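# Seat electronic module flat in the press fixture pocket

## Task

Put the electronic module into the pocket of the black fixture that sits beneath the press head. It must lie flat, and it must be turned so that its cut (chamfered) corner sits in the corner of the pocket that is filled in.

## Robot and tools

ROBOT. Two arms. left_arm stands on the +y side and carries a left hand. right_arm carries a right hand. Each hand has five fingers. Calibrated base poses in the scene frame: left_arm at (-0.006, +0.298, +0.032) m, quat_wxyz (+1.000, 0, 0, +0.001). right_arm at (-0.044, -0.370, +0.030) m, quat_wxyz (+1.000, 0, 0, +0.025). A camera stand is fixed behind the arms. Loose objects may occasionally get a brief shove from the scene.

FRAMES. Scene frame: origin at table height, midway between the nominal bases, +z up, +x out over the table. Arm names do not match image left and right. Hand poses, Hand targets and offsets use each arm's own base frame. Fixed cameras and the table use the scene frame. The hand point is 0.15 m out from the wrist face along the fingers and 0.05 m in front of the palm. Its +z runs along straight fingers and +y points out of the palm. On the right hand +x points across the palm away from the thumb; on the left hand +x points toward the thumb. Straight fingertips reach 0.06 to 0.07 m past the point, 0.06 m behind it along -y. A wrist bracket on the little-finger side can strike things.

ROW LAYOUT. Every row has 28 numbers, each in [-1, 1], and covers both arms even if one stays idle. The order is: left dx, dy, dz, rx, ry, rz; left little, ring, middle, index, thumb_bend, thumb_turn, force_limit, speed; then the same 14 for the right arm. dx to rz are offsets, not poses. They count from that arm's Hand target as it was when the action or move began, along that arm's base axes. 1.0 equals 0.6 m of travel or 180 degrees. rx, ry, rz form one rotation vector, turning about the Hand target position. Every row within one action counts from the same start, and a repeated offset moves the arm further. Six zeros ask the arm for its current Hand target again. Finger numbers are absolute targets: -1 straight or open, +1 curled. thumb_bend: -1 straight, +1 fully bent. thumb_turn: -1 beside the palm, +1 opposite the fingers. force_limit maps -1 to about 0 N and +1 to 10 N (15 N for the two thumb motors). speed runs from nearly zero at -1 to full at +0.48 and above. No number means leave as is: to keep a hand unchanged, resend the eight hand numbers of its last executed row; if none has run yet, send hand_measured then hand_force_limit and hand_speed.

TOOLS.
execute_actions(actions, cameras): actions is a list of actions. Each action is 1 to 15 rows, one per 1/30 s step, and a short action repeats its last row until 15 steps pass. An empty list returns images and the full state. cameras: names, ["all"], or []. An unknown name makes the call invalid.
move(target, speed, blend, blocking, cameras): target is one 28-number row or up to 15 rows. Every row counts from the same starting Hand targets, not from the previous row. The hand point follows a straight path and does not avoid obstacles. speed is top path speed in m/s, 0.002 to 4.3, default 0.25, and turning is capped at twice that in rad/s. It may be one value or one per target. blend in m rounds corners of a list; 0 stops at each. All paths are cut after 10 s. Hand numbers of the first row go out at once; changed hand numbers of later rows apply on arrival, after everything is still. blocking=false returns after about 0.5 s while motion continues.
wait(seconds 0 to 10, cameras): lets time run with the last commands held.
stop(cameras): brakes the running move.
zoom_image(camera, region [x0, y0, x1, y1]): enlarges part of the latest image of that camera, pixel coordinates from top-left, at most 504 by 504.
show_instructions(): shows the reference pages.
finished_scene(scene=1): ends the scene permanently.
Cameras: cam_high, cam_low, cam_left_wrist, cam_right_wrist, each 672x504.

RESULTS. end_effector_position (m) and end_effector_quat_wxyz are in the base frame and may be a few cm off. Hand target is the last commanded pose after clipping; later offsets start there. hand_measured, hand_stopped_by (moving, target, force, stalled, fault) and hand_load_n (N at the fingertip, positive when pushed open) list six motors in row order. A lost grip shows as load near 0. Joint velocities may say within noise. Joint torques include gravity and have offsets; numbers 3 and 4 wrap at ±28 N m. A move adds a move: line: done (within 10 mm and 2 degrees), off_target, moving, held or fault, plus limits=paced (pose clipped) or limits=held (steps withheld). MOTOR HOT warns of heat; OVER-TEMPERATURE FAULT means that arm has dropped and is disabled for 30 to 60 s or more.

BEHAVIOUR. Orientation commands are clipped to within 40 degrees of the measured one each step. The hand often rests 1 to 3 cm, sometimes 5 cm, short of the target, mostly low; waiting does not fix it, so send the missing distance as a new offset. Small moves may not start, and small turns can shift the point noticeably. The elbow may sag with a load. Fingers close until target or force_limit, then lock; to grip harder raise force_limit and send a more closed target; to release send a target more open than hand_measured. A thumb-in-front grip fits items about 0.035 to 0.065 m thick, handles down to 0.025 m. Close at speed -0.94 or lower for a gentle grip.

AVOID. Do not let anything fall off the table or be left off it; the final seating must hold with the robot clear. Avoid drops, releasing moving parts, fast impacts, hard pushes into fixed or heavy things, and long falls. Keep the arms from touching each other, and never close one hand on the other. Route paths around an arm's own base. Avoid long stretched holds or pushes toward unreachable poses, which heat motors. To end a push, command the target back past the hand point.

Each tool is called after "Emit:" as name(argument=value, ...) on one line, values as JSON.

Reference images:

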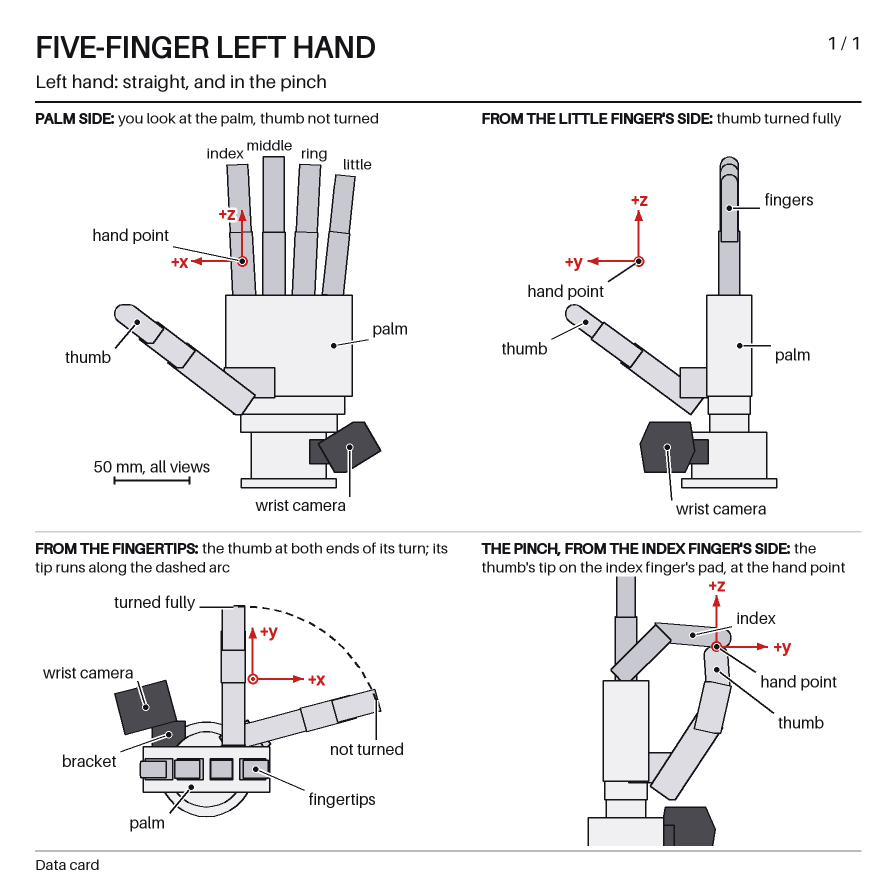

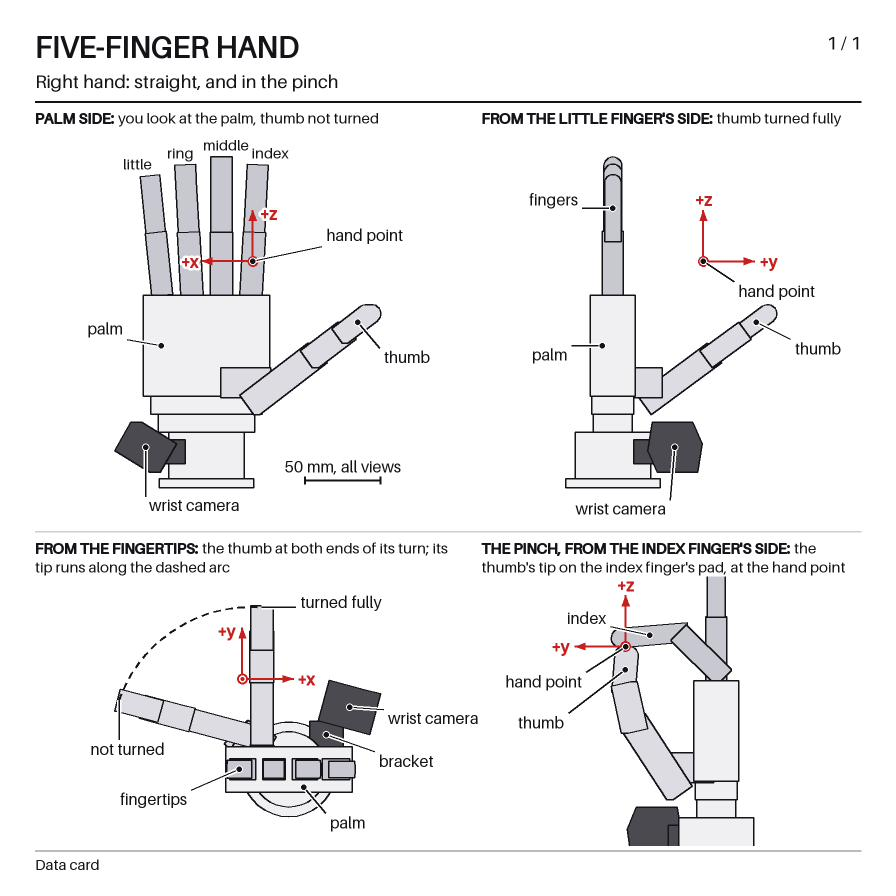

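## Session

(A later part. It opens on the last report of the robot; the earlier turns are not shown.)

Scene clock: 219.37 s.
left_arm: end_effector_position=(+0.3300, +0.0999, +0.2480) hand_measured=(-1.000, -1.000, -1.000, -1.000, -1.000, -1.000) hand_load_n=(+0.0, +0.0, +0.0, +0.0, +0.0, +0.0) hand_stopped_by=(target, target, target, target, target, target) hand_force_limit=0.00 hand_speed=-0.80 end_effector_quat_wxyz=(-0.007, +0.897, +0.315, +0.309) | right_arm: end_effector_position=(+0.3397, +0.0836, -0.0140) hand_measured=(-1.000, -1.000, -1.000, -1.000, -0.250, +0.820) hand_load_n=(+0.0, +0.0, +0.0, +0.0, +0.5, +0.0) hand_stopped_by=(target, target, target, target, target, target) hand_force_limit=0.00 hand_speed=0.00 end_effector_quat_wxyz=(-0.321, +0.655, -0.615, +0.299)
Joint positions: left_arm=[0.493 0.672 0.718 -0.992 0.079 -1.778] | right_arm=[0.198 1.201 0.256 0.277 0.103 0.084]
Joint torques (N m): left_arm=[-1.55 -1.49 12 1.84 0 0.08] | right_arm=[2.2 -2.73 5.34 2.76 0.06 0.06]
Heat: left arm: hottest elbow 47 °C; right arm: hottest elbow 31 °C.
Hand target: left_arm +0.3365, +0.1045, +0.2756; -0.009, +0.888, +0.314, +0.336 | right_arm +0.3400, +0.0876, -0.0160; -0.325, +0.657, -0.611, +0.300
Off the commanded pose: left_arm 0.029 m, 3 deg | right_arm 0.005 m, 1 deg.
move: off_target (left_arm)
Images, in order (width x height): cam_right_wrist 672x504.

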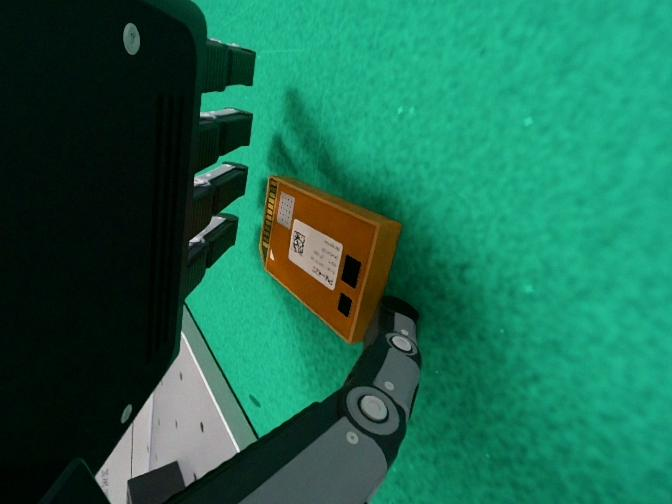

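Emit:
move(target=[[0,0,0,0,0,0,-1,-1,-1,-1,-1,-1,0,-0.8, 0.002,-0.012,0.001,0,0,0,-1,-1,-1,-1,-0.25,0.82,0,0]], speed=0.04, cameras=["cam_right_wrist"])

Emit:
zoom_image(camera="cam_right_wrist", region=[250, 160, 470, 360])

Scene clock: 220.97 s.
left_arm: end_effector_position=(+0.3300, +0.0999, +0.2480) hand_measured=(-1.000, -1.000, -1.000, -1.000, -1.000, -1.000) hand_load_n=(+0.0, +0.0, +0.0, +0.5, +0.0, +0.0) hand_stopped_by=(target, target, target, target, target, target) hand_force_limit=0.00 hand_speed=-0.80 end_effector_quat_wxyz=(-0.007, +0.897, +0.315, +0.309) | right_arm: end_effector_position=(+0.3392, +0.0841, -0.0142) hand_measured=(-1.000, -1.000, -1.000, -1.000, -0.250, +0.820) hand_load_n=(+0.0, +0.0, +0.0, +0.0, +0.0, +0.0) hand_stopped_by=(target, target, target, target, target, target) hand_force_limit=0.00 hand_speed=0.00 end_effector_quat_wxyz=(-0.321, +0.660, -0.610, +0.298)
Joint positions: left_arm=[0.493 0.672 0.718 -0.992 0.079 -1.778] | right_arm=[0.196 1.201 0.256 0.277 0.094 0.072]
Joint torques (N m): left_arm=[-1.55 -1.49 11.99 1.84 0 0.08] | right_arm=[0.73 -2.96 5.31 2.74 -0.2 -0.1]
Heat: left arm: hottest elbow 47 °C; right arm: hottest elbow 31 °C.
Hand target: left_arm +0.3365, +0.1045, +0.2756; -0.009, +0.888, +0.314, +0.336 | right_arm +0.3412, +0.0804, -0.0154; -0.325, +0.657, -0.611, +0.300
Off the commanded pose: left_arm 0.029 m, 3 deg | right_arm 0.004 m, 1 deg.
move: off_target (left_arm)
Images, in order (width x height): cam_right_wrist 672x504.

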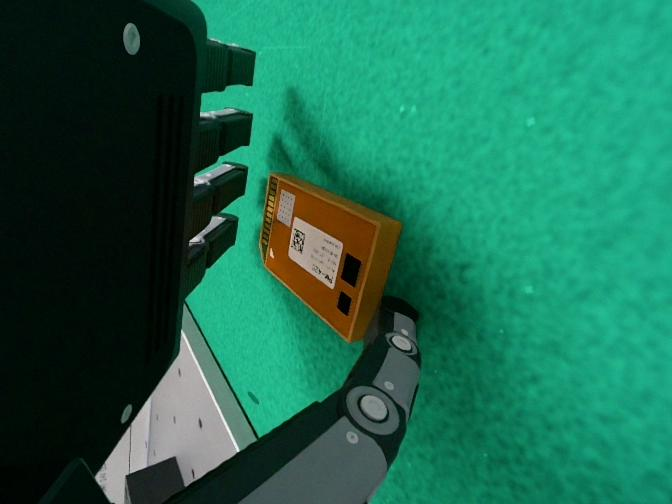

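Scaled by 2.291 from the camera's 672x504 image, which has a finer 960x720 frame.

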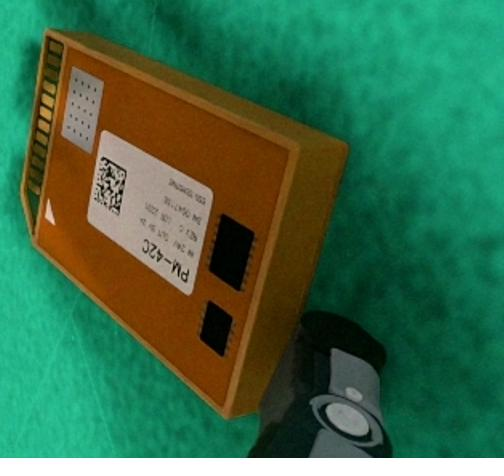

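Emit:
move(target=[[0,0,0,0,0,0,-1,-1,-1,-1,-1,-1,0,-0.8, 0.0,-0.010,0.001,0,0,-0.006,-1,-1,-1,-1,-0.25,0.82,0,0]], speed=0.04, cameras=["cam_right_wrist"])

Emit:
zoom_image(camera="cam_right_wrist", region=[250, 160, 470, 360])

Scene clock: 222.23 s.
left_arm: end_effector_position=(+0.3300, +0.0999, +0.2480) hand_measured=(-1.000, -1.000, -1.000, -1.000, -1.000, -1.000) hand_load_n=(+0.0, +0.0, +0.0, +0.0, +0.0, +0.0) hand_stopped_by=(target, target, target, target, target, target) hand_force_limit=0.00 hand_speed=-0.80 end_effector_quat_wxyz=(-0.007, +0.897, +0.315, +0.309) | right_arm: end_effector_position=(+0.3397, +0.0827, -0.0138) hand_measured=(-1.000, -1.000, -1.000, -1.000, -0.250, +0.820) hand_load_n=(+0.0, +0.0, +0.0, +0.0, +0.0, +0.5) hand_stopped_by=(target, target, target, target, target, target) hand_force_limit=0.00 hand_speed=0.00 end_effector_quat_wxyz=(-0.324, +0.656, -0.615, +0.294)
Joint positions: left_arm=[0.493 0.672 0.718 -0.992 0.079 -1.778] | right_arm=[0.184 1.201 0.256 0.277 0.082 0.08]
Joint torques (N m): left_arm=[-1.55 -1.49 11.97 1.85 0 0.08] | right_arm=[0.5 -3.43 5.11 2.58 0.01 -0.08]
Heat: left arm: hottest elbow 47 °C; right arm: hottest elbow 31 °C.
Hand target: left_arm +0.3365, +0.1045, +0.2756; -0.009, +0.888, +0.314, +0.336 | right_arm +0.3412, +0.0744, -0.0148; -0.322, +0.651, -0.617, +0.303
Off the commanded pose: left_arm 0.029 m, 3 deg | right_arm 0.008 m, 1 deg.
move: off_target (left_arm)
Images, in order (width x height): cam_right_wrist 672x504.

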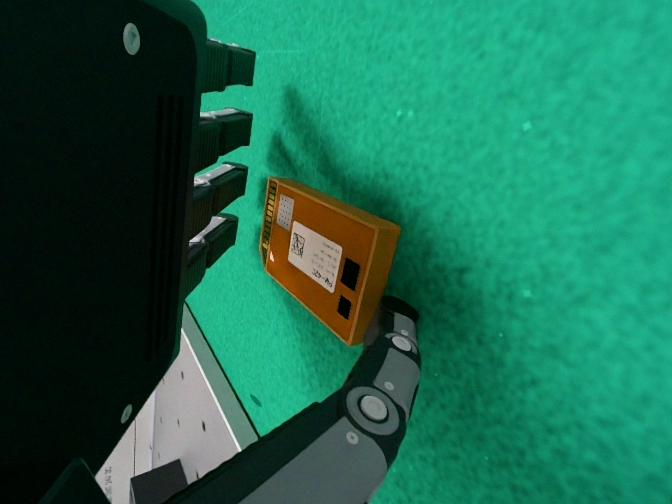

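Scaled by 2.291 from the camera's 672x504 image, which has a finer 960x720 frame.

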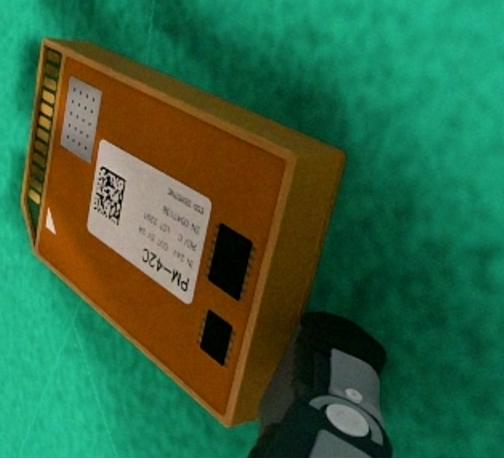

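Emit:
move(target=[[0,0,0,0,0,0,-1,-1,-1,-1,-1,-1,0,-0.8, 0.0,-0.004,0.001,0,0,-0.015,-1,-1,-1,-1,-0.25,0.82,0,0]], speed=0.04, cameras=["cam_right_wrist"])

Emit:
zoom_image(camera="cam_right_wrist", region=[250, 160, 470, 360])

Scene clock: 223.77 s.
left_arm: end_effector_position=(+0.3300, +0.0999, +0.2480) hand_measured=(-1.000, -1.000, -1.000, -1.000, -1.000, -1.000) hand_load_n=(+0.0, +0.0, +0.0, +0.0, +0.0, +0.0) hand_stopped_by=(target, target, target, target, target, target) hand_force_limit=0.00 hand_speed=-0.80 end_effector_quat_wxyz=(-0.007, +0.897, +0.315, +0.309) | right_arm: end_effector_position=(+0.3421, +0.0757, -0.0138) hand_measured=(-1.000, -1.000, -1.000, -1.000, -0.250, +0.820) hand_load_n=(+0.0, +0.0, +0.0, +0.0, +0.0, +0.0) hand_stopped_by=(target, target, target, target, target, target) hand_force_limit=0.00 hand_speed=0.00 end_effector_quat_wxyz=(-0.315, +0.643, -0.628, +0.306)
Joint positions: left_arm=[0.493 0.672 0.718 -0.992 0.079 -1.778] | right_arm=[0.184 1.201 0.256 0.277 0.125 0.1]
Joint torques (N m): left_arm=[-1.49 -1.49 11.97 1.84 0 0.08] | right_arm=[1.44 -3.96 5.01 2.15 0.29 0.1]
Heat: left arm: hottest elbow 47 °C; right arm: hottest elbow 31 °C.
Hand target: left_arm +0.3365, +0.1045, +0.2756; -0.009, +0.888, +0.314, +0.336 | right_arm +0.3412, +0.0720, -0.0142; -0.315, +0.636, -0.632, +0.311
Off the commanded pose: left_arm 0.029 m, 3 deg | right_arm 0.004 m, 1 deg.
move: off_target (left_arm)
Images, in order (width x height): cam_right_wrist 672x504.

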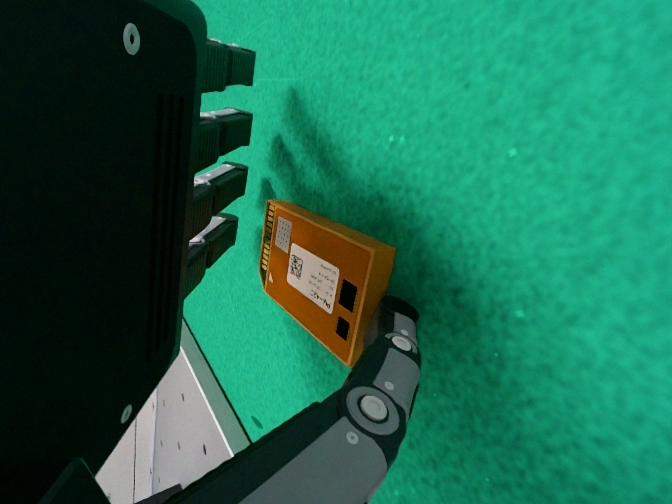

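Scaled by 2.291 from the camera's 672x504 image, which has a finer 960x720 frame.

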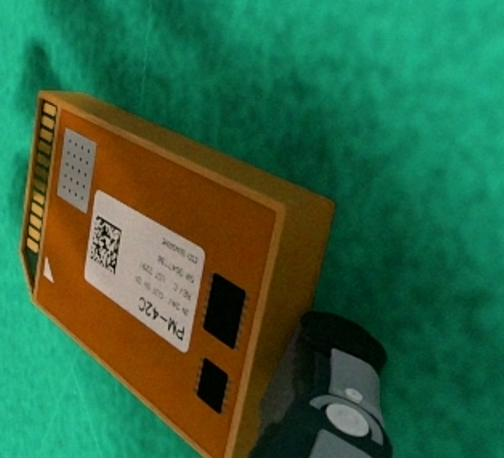

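Emit:
move(target=[[0,0,0,0,0,0,-1,-1,-1,-1,-1,-1,0,-0.8, 0.0,0.012,0.0,0,0,0.004,-1,-1,-1,-1,-0.25,0.82,0,0]], speed=0.04, cameras=["cam_right_wrist"])

Emit:
zoom_image(camera="cam_right_wrist", region=[250, 160, 470, 360])

Scene clock: 224.97 s.
left_arm: end_effector_position=(+0.3300, +0.0999, +0.2480) hand_measured=(-1.000, -1.000, -1.000, -1.000, -1.000, -1.000) hand_load_n=(+0.0, +0.0, +0.0, +0.0, -0.5, +0.0) hand_stopped_by=(target, target, target, target, target, target) hand_force_limit=0.00 hand_speed=-0.80 end_effector_quat_wxyz=(-0.007, +0.897, +0.315, +0.309) | right_arm: end_effector_position=(+0.3426, +0.0743, -0.0137) hand_measured=(-1.000, -1.000, -1.000, -1.000, -0.250, +0.820) hand_load_n=(+0.0, +0.0, -0.5, +0.0, +0.0, +0.0) hand_stopped_by=(target, target, target, target, target, target) hand_force_limit=0.00 hand_speed=0.00 end_effector_quat_wxyz=(-0.314, +0.639, -0.631, +0.309)
Joint positions: left_arm=[0.493 0.672 0.718 -0.992 0.079 -1.778] | right_arm=[0.184 1.201 0.256 0.277 0.134 0.106]
Joint torques (N m): left_arm=[-1.49 -1.49 11.99 1.84 0 0.08] | right_arm=[2.49 -3.72 5.33 2.11 0.27 0.09]
Heat: left arm: hottest elbow 47 °C; right arm: hottest elbow 30 °C.
Hand target: left_arm +0.3365, +0.1045, +0.2756; -0.009, +0.888, +0.314, +0.336 | right_arm +0.3412, +0.0792, -0.0142; -0.317, +0.640, -0.628, +0.309
Off the commanded pose: left_arm 0.029 m, 3 deg | right_arm 0.005 m, 0 deg.
move: off_target (left_arm)
Images, in order (width x height): cam_right_wrist 672x504.

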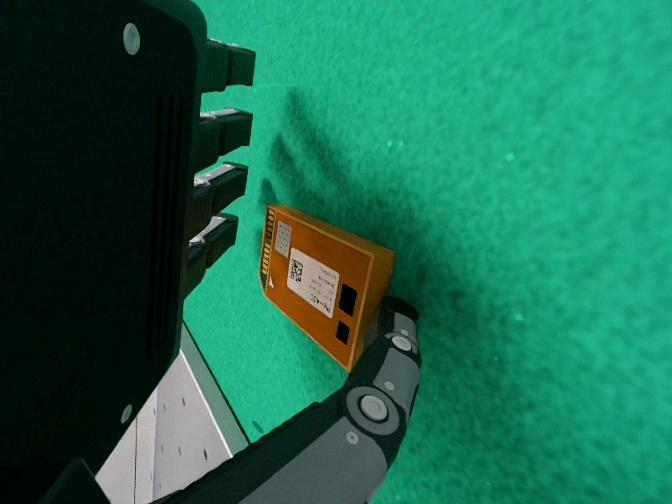

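Scaled by 2.291 from the camera's 672x504 image, which has a finer 960x720 frame.

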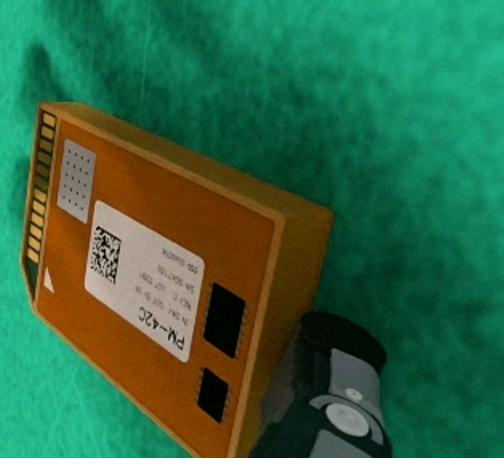

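Emit:
move(target=[[0,0,0,0,0,0,-1,-1,-1,-1,-1,-1,0,-0.8, -0.0087,0.01,0.0987,0,0.002,0.0133,-1,-1,-1,-1,-0.25,0.82,0,0],[0,0,0,0,0,0,-1,-1,-1,-1,-1,-1,0,-0.8, -0.012,0.01,0.0087,0,0.002,0.0133,-1,-1,-1,-1,-0.25,0.82,0,0],[0,0,0,0,0,0,-1,-1,-1,-1,-1,-1,0,-0.8, 0.000,0.01,-0.0027,0,0.002,0.0133,-1,-1,-1,-1,-0.25,0.82,0,0]], speed=[0.12,0.06,0.03], blend=[0,0.004,0], cameras=["cam_right_wrist"])

Emit:
zoom_image(camera="cam_right_wrist", region=[250, 160, 470, 360])

Scene clock: 228.63 s.
left_arm: end_effector_position=(+0.3300, +0.0999, +0.2480) hand_measured=(-1.000, -1.000, -1.000, -1.000, -1.000, -1.000) hand_load_n=(+0.0, +0.0, +0.0, +0.0, +0.0, +0.0) hand_stopped_by=(target, target, target, target, target, target) hand_force_limit=0.00 hand_speed=-0.80 end_effector_quat_wxyz=(-0.007, +0.897, +0.315, +0.309) | right_arm: end_effector_position=(+0.3405, +0.0818, -0.0139) hand_measured=(-1.000, -1.000, -1.000, -1.000, -0.250, +0.820) hand_load_n=(+0.0, +0.0, +0.0, +0.0, +0.0, +0.0) hand_stopped_by=(target, target, target, target, target, target) hand_force_limit=0.00 hand_speed=0.00 end_effector_quat_wxyz=(-0.318, +0.649, -0.624, +0.297)
Joint positions: left_arm=[0.493 0.672 0.718 -0.992 0.079 -1.778] | right_arm=[0.193 1.201 0.261 0.265 0.109 0.101]
Joint torques (N m): left_arm=[-1.49 -1.49 11.99 1.84 0 0.08] | right_arm=[2.2 -2.84 5.44 2.8 -0.03 -0.11]
Heat: left arm: hottest elbow 47 °C; right arm: hottest elbow 30 °C.
Hand target: left_arm +0.3365, +0.1045, +0.2756; -0.009, +0.888, +0.314, +0.336 | right_arm +0.3412, +0.0852, -0.0158; -0.321, +0.654, -0.616, +0.300
Off the commanded pose: left_arm 0.029 m, 3 deg | right_arm 0.004 m, 1 deg.
move: off_target (left_arm)
Images, in order (width x height): cam_right_wrist 672x504.

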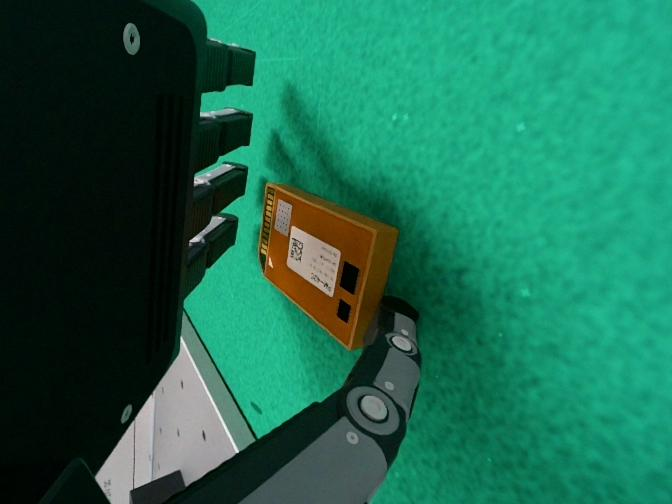

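Scaled by 2.291 from the camera's 672x504 image, which has a finer 960x720 frame.

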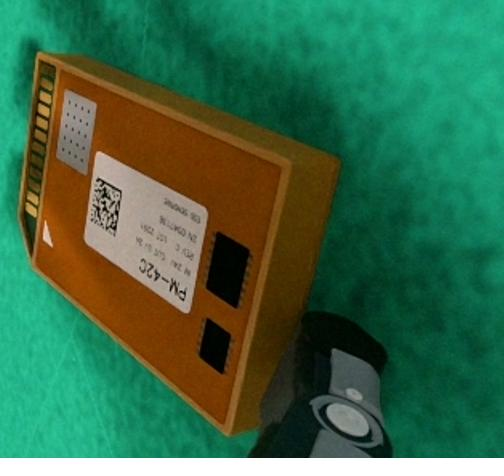

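Emit:
execute_actions(actions=[[[0,0,0,0,0,0,-1,-1,-1,-1,-1,-1,0,-0.8, 0,0,0,0,0,0,-1,-1,-1,-0.5,-0.25,0.82,0.0,-0.85]]], cameras=["cam_right_wrist"])

Emit:
wait(seconds=2, cameras=["cam_right_wrist","cam_low"])

Scene clock: 229.97 s.
left_arm: end_effector_position=(+0.3300, +0.0999, +0.2480) hand_measured=(-1.000, -1.000, -1.000, -1.000, -1.000, -1.000) hand_load_n=(+0.0, +0.0, +0.0, +0.0, +0.0, +0.0) hand_stopped_by=(target, target, target, target, target, target) hand_force_limit=0.00 hand_speed=-0.80 end_effector_quat_wxyz=(-0.007, +0.897, +0.315, +0.309) | right_arm: end_effector_position=(+0.3428, +0.0824, -0.0119) hand_measured=(-1.000, -1.000, -1.000, -0.726, -0.252, +0.820) hand_load_n=(+0.0, +0.0, +0.0, +6.0, +5.5, -0.5) hand_stopped_by=(target, target, target, force, target, target) hand_force_limit=0.00 hand_speed=-0.85 end_effector_quat_wxyz=(-0.323, +0.646, -0.623, +0.300)
Joint positions: left_arm=[0.493 0.672 0.718 -0.992 0.079 -1.778] | right_arm=[0.193 1.201 0.261 0.276 0.109 0.104]
Joint torques (N m): left_arm=[-1.49 -1.49 11.99 1.84 0 0.08] | right_arm=[1.96 -2.78 5.44 2.33 -0.03 -0.11]
Heat: left arm: hottest elbow 47 °C; right arm: hottest elbow 30 °C.
Hand target: left_arm +0.3365, +0.1045, +0.2756; -0.009, +0.888, +0.314, +0.336 | right_arm +0.3412, +0.0852, -0.0158; -0.321, +0.654, -0.616, +0.300
Off the commanded pose: left_arm 0.029 m, 3 deg | right_arm 0.005 m, 1 deg.
Step readings (end_effector_position of left_arm | right_arm):
0: (+0.3300, +0.0999, +0.2480) | (+0.3405, +0.0818, -0.0139)
1: (+0.3300, +0.0999, +0.2480) | (+0.3405, +0.0818, -0.0139)
2: (+0.3300, +0.0999, +0.2480) | (+0.3405, +0.0818, -0.0139)
4: (+0.3300, +0.0999, +0.2480) | (+0.3405, +0.0818, -0.0139)
8: (+0.3300, +0.0999, +0.2480) | (+0.3405, +0.0818, -0.0139)
15: (+0.3300, +0.0999, +0.2480) | (+0.3405, +0.0818, -0.0139)
Images, in order (width x height): cam_right_wrist 672x504.

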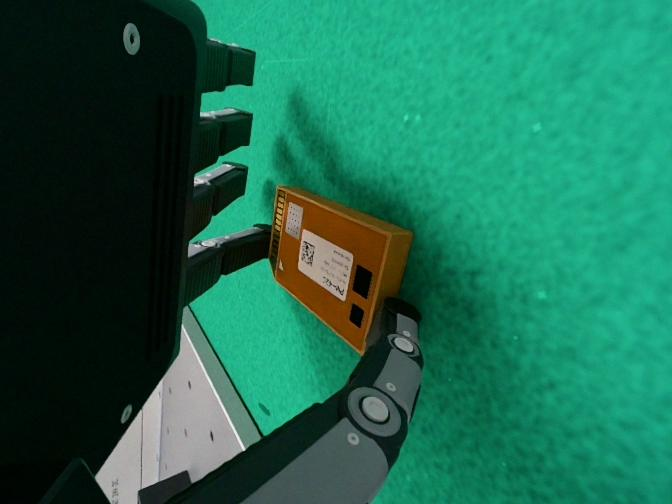

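Scene clock: 231.97 s.
left_arm: end_effector_position=(+0.3300, +0.0999, +0.2480) hand_measured=(-1.000, -1.000, -1.000, -1.000, -1.000, -1.000) hand_load_n=(+0.0, +0.0, +0.0, +0.0, +0.0, +0.0) hand_stopped_by=(target, target, target, target, target, target) hand_force_limit=0.00 hand_speed=-0.80 end_effector_quat_wxyz=(-0.007, +0.897, +0.315, +0.309) | right_arm: end_effector_position=(+0.3428, +0.0824, -0.0119) hand_measured=(-1.000, -1.000, -1.000, -0.726, -0.252, +0.820) hand_load_n=(+0.0, +0.0, +0.0, +6.0, +5.0, -0.5) hand_stopped_by=(target, target, target, force, target, target) hand_force_limit=0.00 hand_speed=-0.85 end_effector_quat_wxyz=(-0.323, +0.646, -0.623, +0.300)
Joint positions: left_arm=[0.493 0.672 0.718 -0.992 0.079 -1.778] | right_arm=[0.193 1.201 0.261 0.276 0.109 0.104]
Joint torques (N m): left_arm=[-1.49 -1.49 11.97 1.84 0 0.08] | right_arm=[2.2 -2.67 5.45 2.35 -0.04 -0.11]
Heat: left arm: hottest elbow 47 °C; right arm: hottest elbow 30 °C.
Hand target: left_arm +0.3365, +0.1045, +0.2756; -0.009, +0.888, +0.314, +0.336 | right_arm +0.3412, +0.0852, -0.0158; -0.321, +0.654, -0.616, +0.300
Off the commanded pose: left_arm 0.029 m, 3 deg | right_arm 0.005 m, 1 deg.
wait: 2.00 s; at rest by 0.17 s
Images, in order (width x height): cam_low 672x504, cam_right_wrist 672x504.

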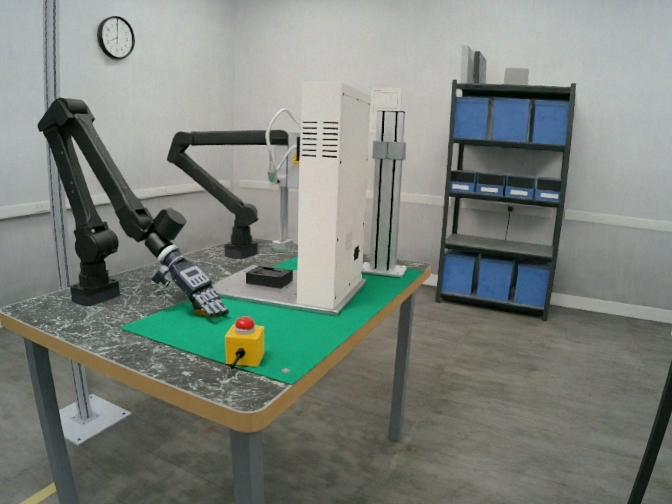

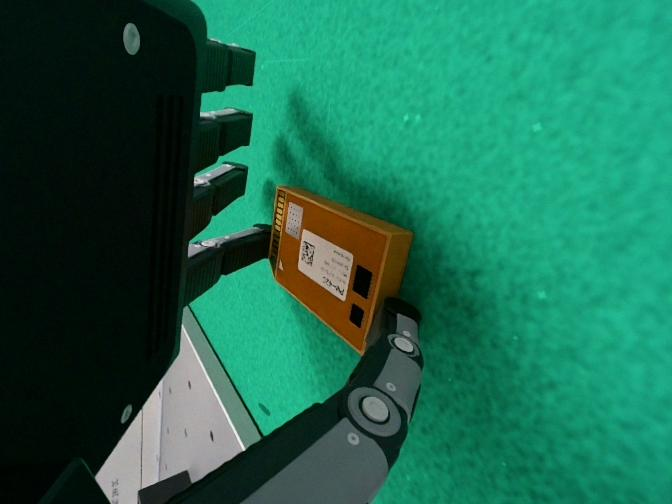

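Emit:
zoom_image(camera="cam_right_wrist", region=[230, 160, 450, 360])

Emit:
zoom_image(camera="cam_low", region=[150, 250, 250, 340])

Scaled by 2.291 from the camera's 672x504 image, which has a finer 960x720 frame.

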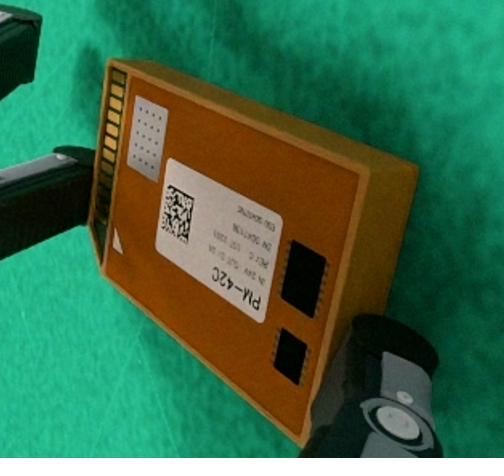

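Scaled by 5.040 from the camera's 672x504 image, which has a finer 960x720 frame.

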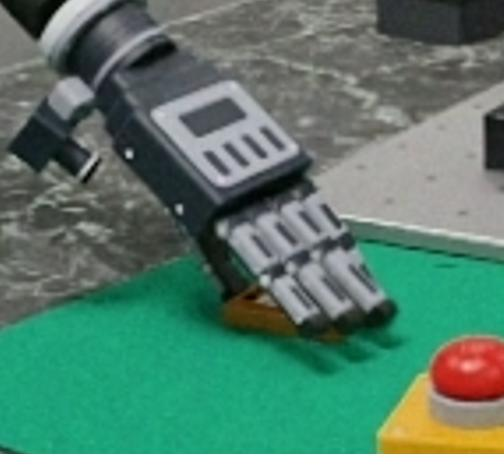

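Emit:
execute_actions(actions=[[[0,0,0,0,0,0,-1,-1,-1,-1,-1,-1,0,-0.8, 0,0,0,0,0,0,-1,-1,-1,-1,-0.25,0.82,0.0,-0.5]],[[0,0,0,0,0,0,-1,-1,-1,-1,-1,-1,0,-0.8, 0,0,0,0,0,0,-1,-1,-1,-1,-0.25,0.82,0.0,-0.5]]])

Emit:
move(target=[[0,0,0,0,0,0,-1,-1,-1,-1,-1,-1,0,-0.8, -0.0087,-0.0103,0.1,0,0.0,0.006,-1,-1,-1,-1,-0.25,0.82,0,-0.5],[0,0,0,0,0,0,-1,-1,-1,-1,-1,-1,0,-0.8, -0.012,-0.0103,0.0117,0,0.0,0.006,-1,-1,-1,-1,-0.25,0.82,0,-0.5],[0,0,0,0,0,0,-1,-1,-1,-1,-1,-1,0,-0.8, 0.001,-0.0103,0.001,0,0.0,0.006,-1,-1,-1,-1,-0.25,0.82,0,-0.5]], speed=[0.12,0.06,0.03], blend=[0,0.004,0], cameras=["cam_right_wrist"])

Emit:
zoom_image(camera="cam_right_wrist", region=[230, 160, 450, 360])

Scene clock: 234.00 s.
left_arm: end_effector_position=(+0.3300, +0.0999, +0.2480) hand_measured=(-1.000, -1.000, -1.000, -1.000, -1.000, -1.000) hand_load_n=(+0.0, +0.0, +0.0, +0.0, +0.0, +0.0) hand_stopped_by=(target, target, target, target, target, target) hand_force_limit=0.00 hand_speed=-0.80 end_effector_quat_wxyz=(-0.007, +0.897, +0.315, +0.309) | right_arm: end_effector_position=(+0.3426, +0.0824, -0.0125) hand_measured=(-1.000, -1.000, -1.000, -1.000, -0.250, +0.820) hand_load_n=(+0.0, +0.0, +0.0, -0.5, +0.0, +0.0) hand_stopped_by=(target, target, target, target, target, target) hand_force_limit=0.00 hand_speed=-0.50 end_effector_quat_wxyz=(-0.322, +0.646, -0.624, +0.299)
Joint positions: left_arm=[0.493 0.672 0.718 -0.992 0.079 -1.778] | right_arm=[0.193 1.202 0.261 0.276 0.109 0.104]
Joint torques (N m): left_arm=[-1.55 -1.49 11.99 1.84 0 0.08] | right_arm=[2.26 -2.78 5.45 2.33 -0.04 -0.11]
Heat: left arm: hottest elbow 47 °C; right arm: hottest elbow 30 °C.
Hand target: left_arm +0.3365, +0.1045, +0.2756; -0.009, +0.888, +0.314, +0.336 | right_arm +0.3412, +0.0852, -0.0158; -0.321, +0.654, -0.616, +0.300
Off the commanded pose: left_arm 0.029 m, 3 deg | right_arm 0.005 m, 1 deg.
Step readings (end_effector_position of left_arm | right_arm):
0: (+0.3300, +0.0999, +0.2480) | (+0.3428, +0.0824, -0.0119)
1: (+0.3300, +0.0999, +0.2480) | (+0.3428, +0.0824, -0.0119)
2: (+0.3300, +0.0999, +0.2480) | (+0.3428, +0.0824, -0.0119)
4: (+0.3300, +0.0999, +0.2480) | (+0.3428, +0.0824, -0.0119)
8: (+0.3300, +0.0999, +0.2480) | (+0.3426, +0.0824, -0.0125)
15: (+0.3300, +0.0999, +0.2480) | (+0.3426, +0.0824, -0.0125)
16: (+0.3300, +0.0999, +0.2480) | (+0.3426, +0.0824, -0.0125)
17: (+0.3300, +0.0999, +0.2480) | (+0.3426, +0.0824, -0.0125)
19: (+0.3300, +0.0999, +0.2480) | (+0.3426, +0.0824, -0.0125)
23: (+0.3300, +0.0999, +0.2480) | (+0.3426, +0.0824, -0.0125)
30: (+0.3300, +0.0999, +0.2480) | (+0.3426, +0.0824, -0.0125)

Scene clock: 237.60 s.
left_arm: end_effector_position=(+0.3300, +0.0999, +0.2480) hand_measured=(-1.000, -1.000, -1.000, -1.000, -1.000, -1.000) hand_load_n=(-0.5, +0.0, +0.0, +0.0, +0.0, +0.0) hand_stopped_by=(target, target, target, target, target, target) hand_force_limit=0.00 hand_speed=-0.80 end_effector_quat_wxyz=(-0.007, +0.897, +0.315, +0.309) | right_arm: end_effector_position=(+0.3380, +0.0860, -0.0138) hand_measured=(-1.000, -1.000, -1.000, -1.000, -0.250, +0.820) hand_load_n=(+0.0, +0.0, +0.0, +0.0, +0.0, +0.0) hand_stopped_by=(target, target, target, target, target, target) hand_force_limit=0.00 hand_speed=-0.50 end_effector_quat_wxyz=(-0.325, +0.663, -0.609, +0.288)
Joint positions: left_arm=[0.493 0.672 0.718 -0.992 0.079 -1.778] | right_arm=[0.187 1.197 0.259 0.265 0.066 0.07]
Joint torques (N m): left_arm=[-1.55 -1.49 11.99 1.83 0 0.08] | right_arm=[0.62 -2.73 5.53 2.78 -0.09 -0.11]
Heat: left arm: hottest elbow 47 °C; right arm: hottest elbow 30 °C.
Hand target: left_arm +0.3365, +0.1045, +0.2756; -0.009, +0.888, +0.314, +0.336 | right_arm +0.3418, +0.0790, -0.0152; -0.324, +0.660, -0.609, +0.297
Off the commanded pose: left_arm 0.029 m, 3 deg | right_arm 0.008 m, 1 deg.
move: off_target (left_arm)
Images, in order (width x height): cam_right_wrist 672x504.

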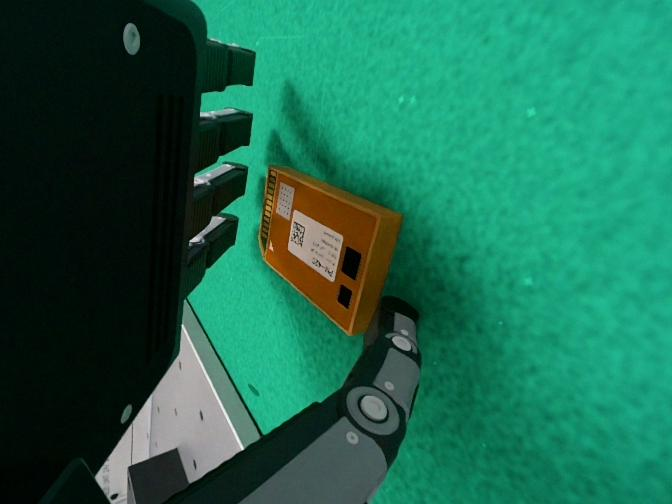

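Scaled by 2.291 from the camera's 672x504 image, which has a finer 960x720 frame.

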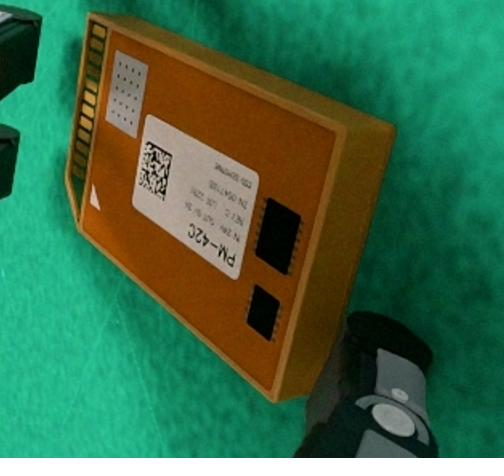

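Emit:
move(target=[[0,0,0,0,0,0,-1,-1,-1,-1,-1,-1,0,-0.8, -0.0097,-0.035,0.1,0,0.0,-0.0167,-1,-1,-1,-1,-0.25,0.82,0,-0.5],[0,0,0,0,0,0,-1,-1,-1,-1,-1,-1,0,-0.8, -0.011,0.0042,0.058,0,0.0,-0.0017,-1,-1,-1,-1,-0.25,0.82,0,-0.5],[0,0,0,0,0,0,-1,-1,-1,-1,-1,-1,0,-0.8, -0.013,0.0042,0.0103,0,0.0,-0.0017,-1,-1,-1,-1,-0.25,0.82,0,-0.5],[0,0,0,0,0,0,-1,-1,-1,-1,-1,-1,0,-0.8, 0.001,0.0042,-0.001,0,0.0,-0.0017,-1,-1,-1,-1,-0.25,0.82,0,-0.5]], speed=[0.12,0.06,0.06,0.03], blend=[0,0,0.004,0], cameras=["cam_right_wrist"])

Emit:
zoom_image(camera="cam_right_wrist", region=[230, 160, 450, 360])

Scene clock: 241.63 s.
left_arm: end_effector_position=(+0.3300, +0.0999, +0.2480) hand_measured=(-1.000, -1.000, -1.000, -1.000, -1.000, -1.000) hand_load_n=(+0.0, +0.0, +0.0, +0.0, -0.5, +0.0) hand_stopped_by=(target, target, target, target, target, target) hand_force_limit=0.00 hand_speed=-0.80 end_effector_quat_wxyz=(-0.007, +0.897, +0.315, +0.309) | right_arm: end_effector_position=(+0.3391, +0.0775, -0.0144) hand_measured=(-1.000, -1.000, -1.000, -1.000, -0.250, +0.820) hand_load_n=(+0.0, +0.0, +0.0, +0.0, +2.0, -0.5) hand_stopped_by=(target, target, target, target, target, target) hand_force_limit=0.00 hand_speed=-0.50 end_effector_quat_wxyz=(-0.318, +0.658, -0.616, +0.295)
Joint positions: left_arm=[0.493 0.672 0.718 -0.992 0.079 -1.778] | right_arm=[0.17 1.196 0.259 0.26 0.079 0.066]
Joint torques (N m): left_arm=[-1.49 -1.49 11.99 1.85 0 0.08] | right_arm=[2.2 -2.2 5.64 3.12 0.02 0.04]
Heat: left arm: hottest elbow 47 °C; right arm: hottest elbow 31 °C.
Hand target: left_arm +0.3365, +0.1045, +0.2756; -0.009, +0.888, +0.314, +0.336 | right_arm +0.3424, +0.0816, -0.0158; -0.323, +0.658, -0.611, +0.298
Off the commanded pose: left_arm 0.029 m, 3 deg | right_arm 0.005 m, 1 deg.
move: off_target (left_arm)
Images, in order (width x height): cam_right_wrist 672x504.

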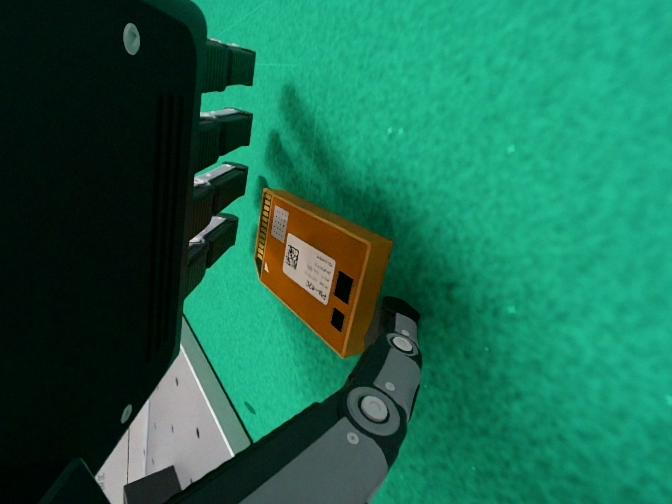

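Scaled by 2.291 from the camera's 672x504 image, which has a finer 960x720 frame.

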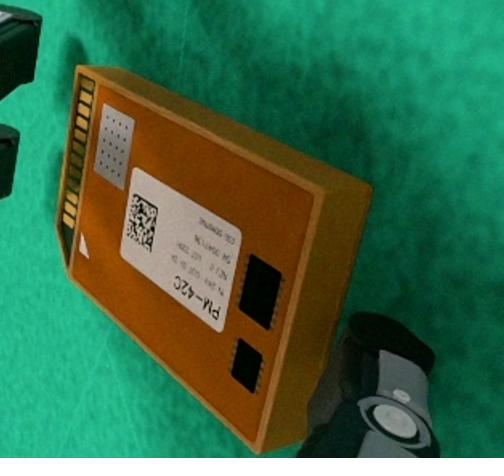

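Emit:
move(target=[[0,0,0,0,0,0,-1,-1,-1,-1,-1,-1,0,-0.8, -0.0107,-0.0393,0.1,0,-0.003,-0.015,-1,-1,-1,-1,-0.25,0.82,0,-0.5],[0,0,0,0,0,0,-1,-1,-1,-1,-1,-1,0,-0.8, -0.0073,0,0.058,0,-0.003,0,-1,-1,-1,-1,-0.25,0.82,0,-0.5],[0,0,0,0,0,0,-1,-1,-1,-1,-1,-1,0,-0.8, -0.0073,0,0.0113,0,-0.003,0,-1,-1,-1,-1,-0.25,0.82,0,-0.5],[0,0,0,0,0,0,-1,-1,-1,-1,-1,-1,0,-0.8, 0.0068,0,0.0022,0,-0.003,0,-1,-1,-1,-1,-0.25,0.82,0,-0.5]], speed=[0.12,0.06,0.06,0.03], blend=[0,0,0.004,0], cameras=["cam_right_wrist"])

Emit:
zoom_image(camera="cam_right_wrist", region=[230, 160, 450, 360])

Scene clock: 245.90 s.
left_arm: end_effector_position=(+0.3300, +0.0999, +0.2480) hand_measured=(-1.000, -1.000, -1.000, -1.000, -1.000, -1.000) hand_load_n=(+0.0, +0.0, +0.0, +0.0, +0.0, +0.0) hand_stopped_by=(target, target, target, target, target, target) hand_force_limit=0.00 hand_speed=-0.80 end_effector_quat_wxyz=(-0.007, +0.897, +0.315, +0.309) | right_arm: end_effector_position=(+0.3413, +0.0772, -0.0140) hand_measured=(-1.000, -1.000, -1.000, -1.000, -0.250, +0.820) hand_load_n=(+0.0, +0.0, +0.0, +0.0, +2.5, -0.5) hand_stopped_by=(target, target, target, target, target, target) hand_force_limit=0.00 hand_speed=-0.50 end_effector_quat_wxyz=(-0.320, +0.657, -0.615, +0.298)
Joint positions: left_arm=[0.493 0.672 0.718 -0.992 0.079 -1.778] | right_arm=[0.169 1.202 0.259 0.274 0.079 0.064]
Joint torques (N m): left_arm=[-1.55 -1.49 11.99 1.84 0 0.08] | right_arm=[2.08 -2.08 5.9 3.11 0 0.02]
Heat: left arm: hottest elbow 47 °C; right arm: hottest elbow 31 °C.
Hand target: left_arm +0.3365, +0.1045, +0.2756; -0.009, +0.888, +0.314, +0.336 | right_arm +0.3465, +0.0816, -0.0145; -0.326, +0.657, -0.610, +0.301
Off the commanded pose: left_arm 0.029 m, 3 deg | right_arm 0.007 m, 1 deg.
move: off_target (left_arm)
Images, in order (width x height): cam_right_wrist 672x504.

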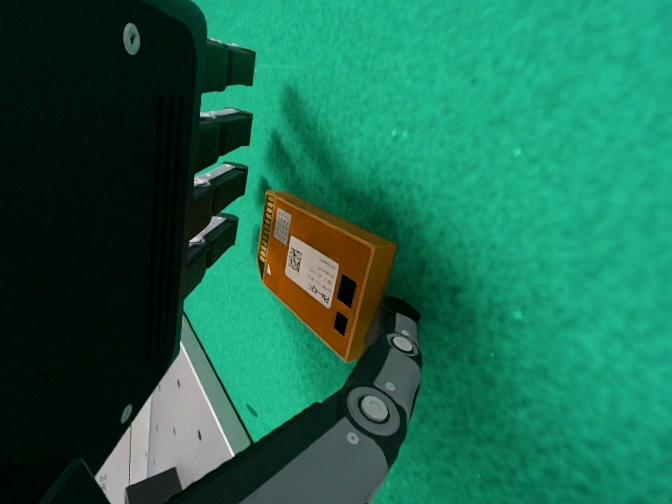

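Scaled by 2.291 from the camera's 672x504 image, which has a finer 960x720 frame.

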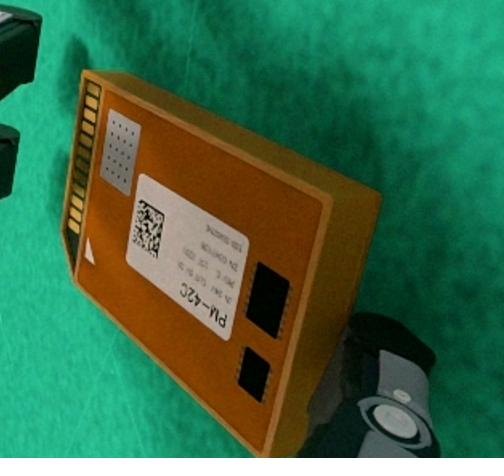

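Emit:
execute_actions(actions=[[[0,0,0,0,0,0,-1,-1,-1,-1,-1,-1,0,-0.8, 0,0,0.002,0,0,0,-1,-1,-1,-0.5,-0.25,0.82,0.0,-0.85]],[[0,0,0,0,0,0,-1,-1,-1,-1,-1,-1,0,-0.8, 0,0,0.00,0,0,0,-1,-1,-1,-0.5,-0.25,0.82,0.0,-0.85]]], cameras=["cam_right_wrist","cam_low"])

Emit:
zoom_image(camera="cam_right_wrist", region=[230, 160, 450, 360])

Emit:
zoom_image(camera="cam_low", region=[150, 250, 250, 340])

Scene clock: 247.43 s.
left_arm: end_effector_position=(+0.3300, +0.0999, +0.2480) hand_measured=(-1.000, -1.000, -1.000, -1.000, -1.000, -1.000) hand_load_n=(+0.0, +0.0, +0.0, +0.0, +0.0, +0.0) hand_stopped_by=(target, target, target, target, target, target) hand_force_limit=0.00 hand_speed=-0.80 end_effector_quat_wxyz=(-0.007, +0.897, +0.315, +0.309) | right_arm: end_effector_position=(+0.3433, +0.0777, -0.0126) hand_measured=(-1.000, -1.000, -1.000, -0.738, -0.252, +0.820) hand_load_n=(+0.0, +0.0, +0.0, +4.5, +3.5, -0.5) hand_stopped_by=(target, target, target, force, target, target) hand_force_limit=0.00 hand_speed=-0.85 end_effector_quat_wxyz=(-0.323, +0.655, -0.614, +0.300)
Joint positions: left_arm=[0.493 0.672 0.718 -0.992 0.079 -1.778] | right_arm=[0.169 1.204 0.259 0.285 0.079 0.066]
Joint torques (N m): left_arm=[-1.55 -1.49 11.99 1.84 0 0.08] | right_arm=[2.08 -2.55 6.05 2.4 0.01 0.03]
Heat: left arm: hottest elbow 47 °C; right arm: hottest elbow 31 °C.
Hand target: left_arm +0.3365, +0.1045, +0.2756; -0.009, +0.888, +0.314, +0.336 | right_arm +0.3465, +0.0816, -0.0133; -0.326, +0.657, -0.610, +0.301
Off the commanded pose: left_arm 0.029 m, 3 deg | right_arm 0.005 m, 1 deg.
Step readings (end_effector_position of left_arm | right_arm):
0: (+0.3300, +0.0999, +0.2480) | (+0.3413, +0.0772, -0.0140)
1: (+0.3300, +0.0999, +0.2480) | (+0.3413, +0.0772, -0.0140)
2: (+0.3300, +0.0999, +0.2480) | (+0.3413, +0.0772, -0.0140)
4: (+0.3300, +0.0999, +0.2480) | (+0.3413, +0.0772, -0.0140)
8: (+0.3300, +0.0999, +0.2480) | (+0.3413, +0.0772, -0.0140)
15: (+0.3300, +0.0999, +0.2480) | (+0.3413, +0.0772, -0.0140)
16: (+0.3300, +0.0999, +0.2480) | (+0.3413, +0.0772, -0.0140)
17: (+0.3300, +0.0999, +0.2480) | (+0.3413, +0.0773, -0.0140)
19: (+0.3300, +0.0999, +0.2480) | (+0.3424, +0.0775, -0.0134)
23: (+0.3300, +0.0999, +0.2480) | (+0.3433, +0.0777, -0.0126)
30: (+0.3300, +0.0999, +0.2480) | (+0.3433, +0.0777, -0.0126)
Images, in order (width x height): cam_low 672x504, cam_right_wrist 672x504.

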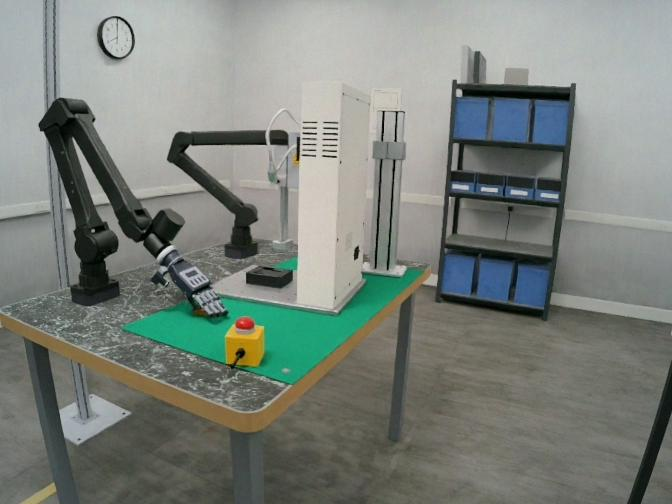

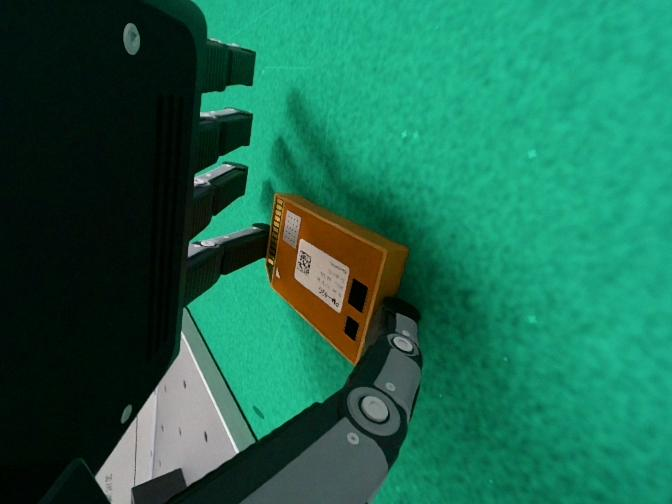

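Scaled by 2.291 from the camera's 672x504 image, which has a finer 960x720 frame.

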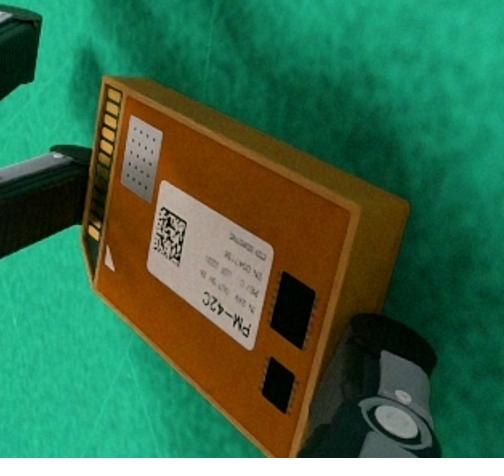

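Scaled by 5.040 from the camera's 672x504 image, which has a finer 960x720 frame.

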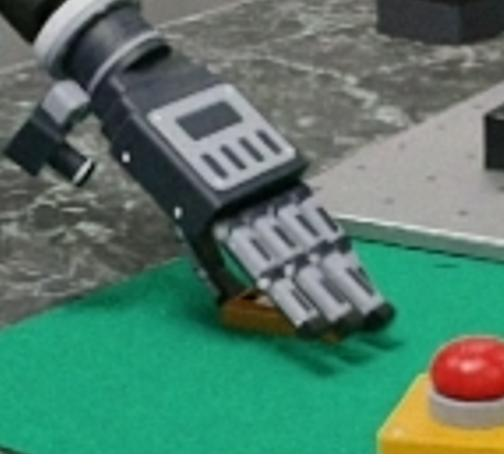

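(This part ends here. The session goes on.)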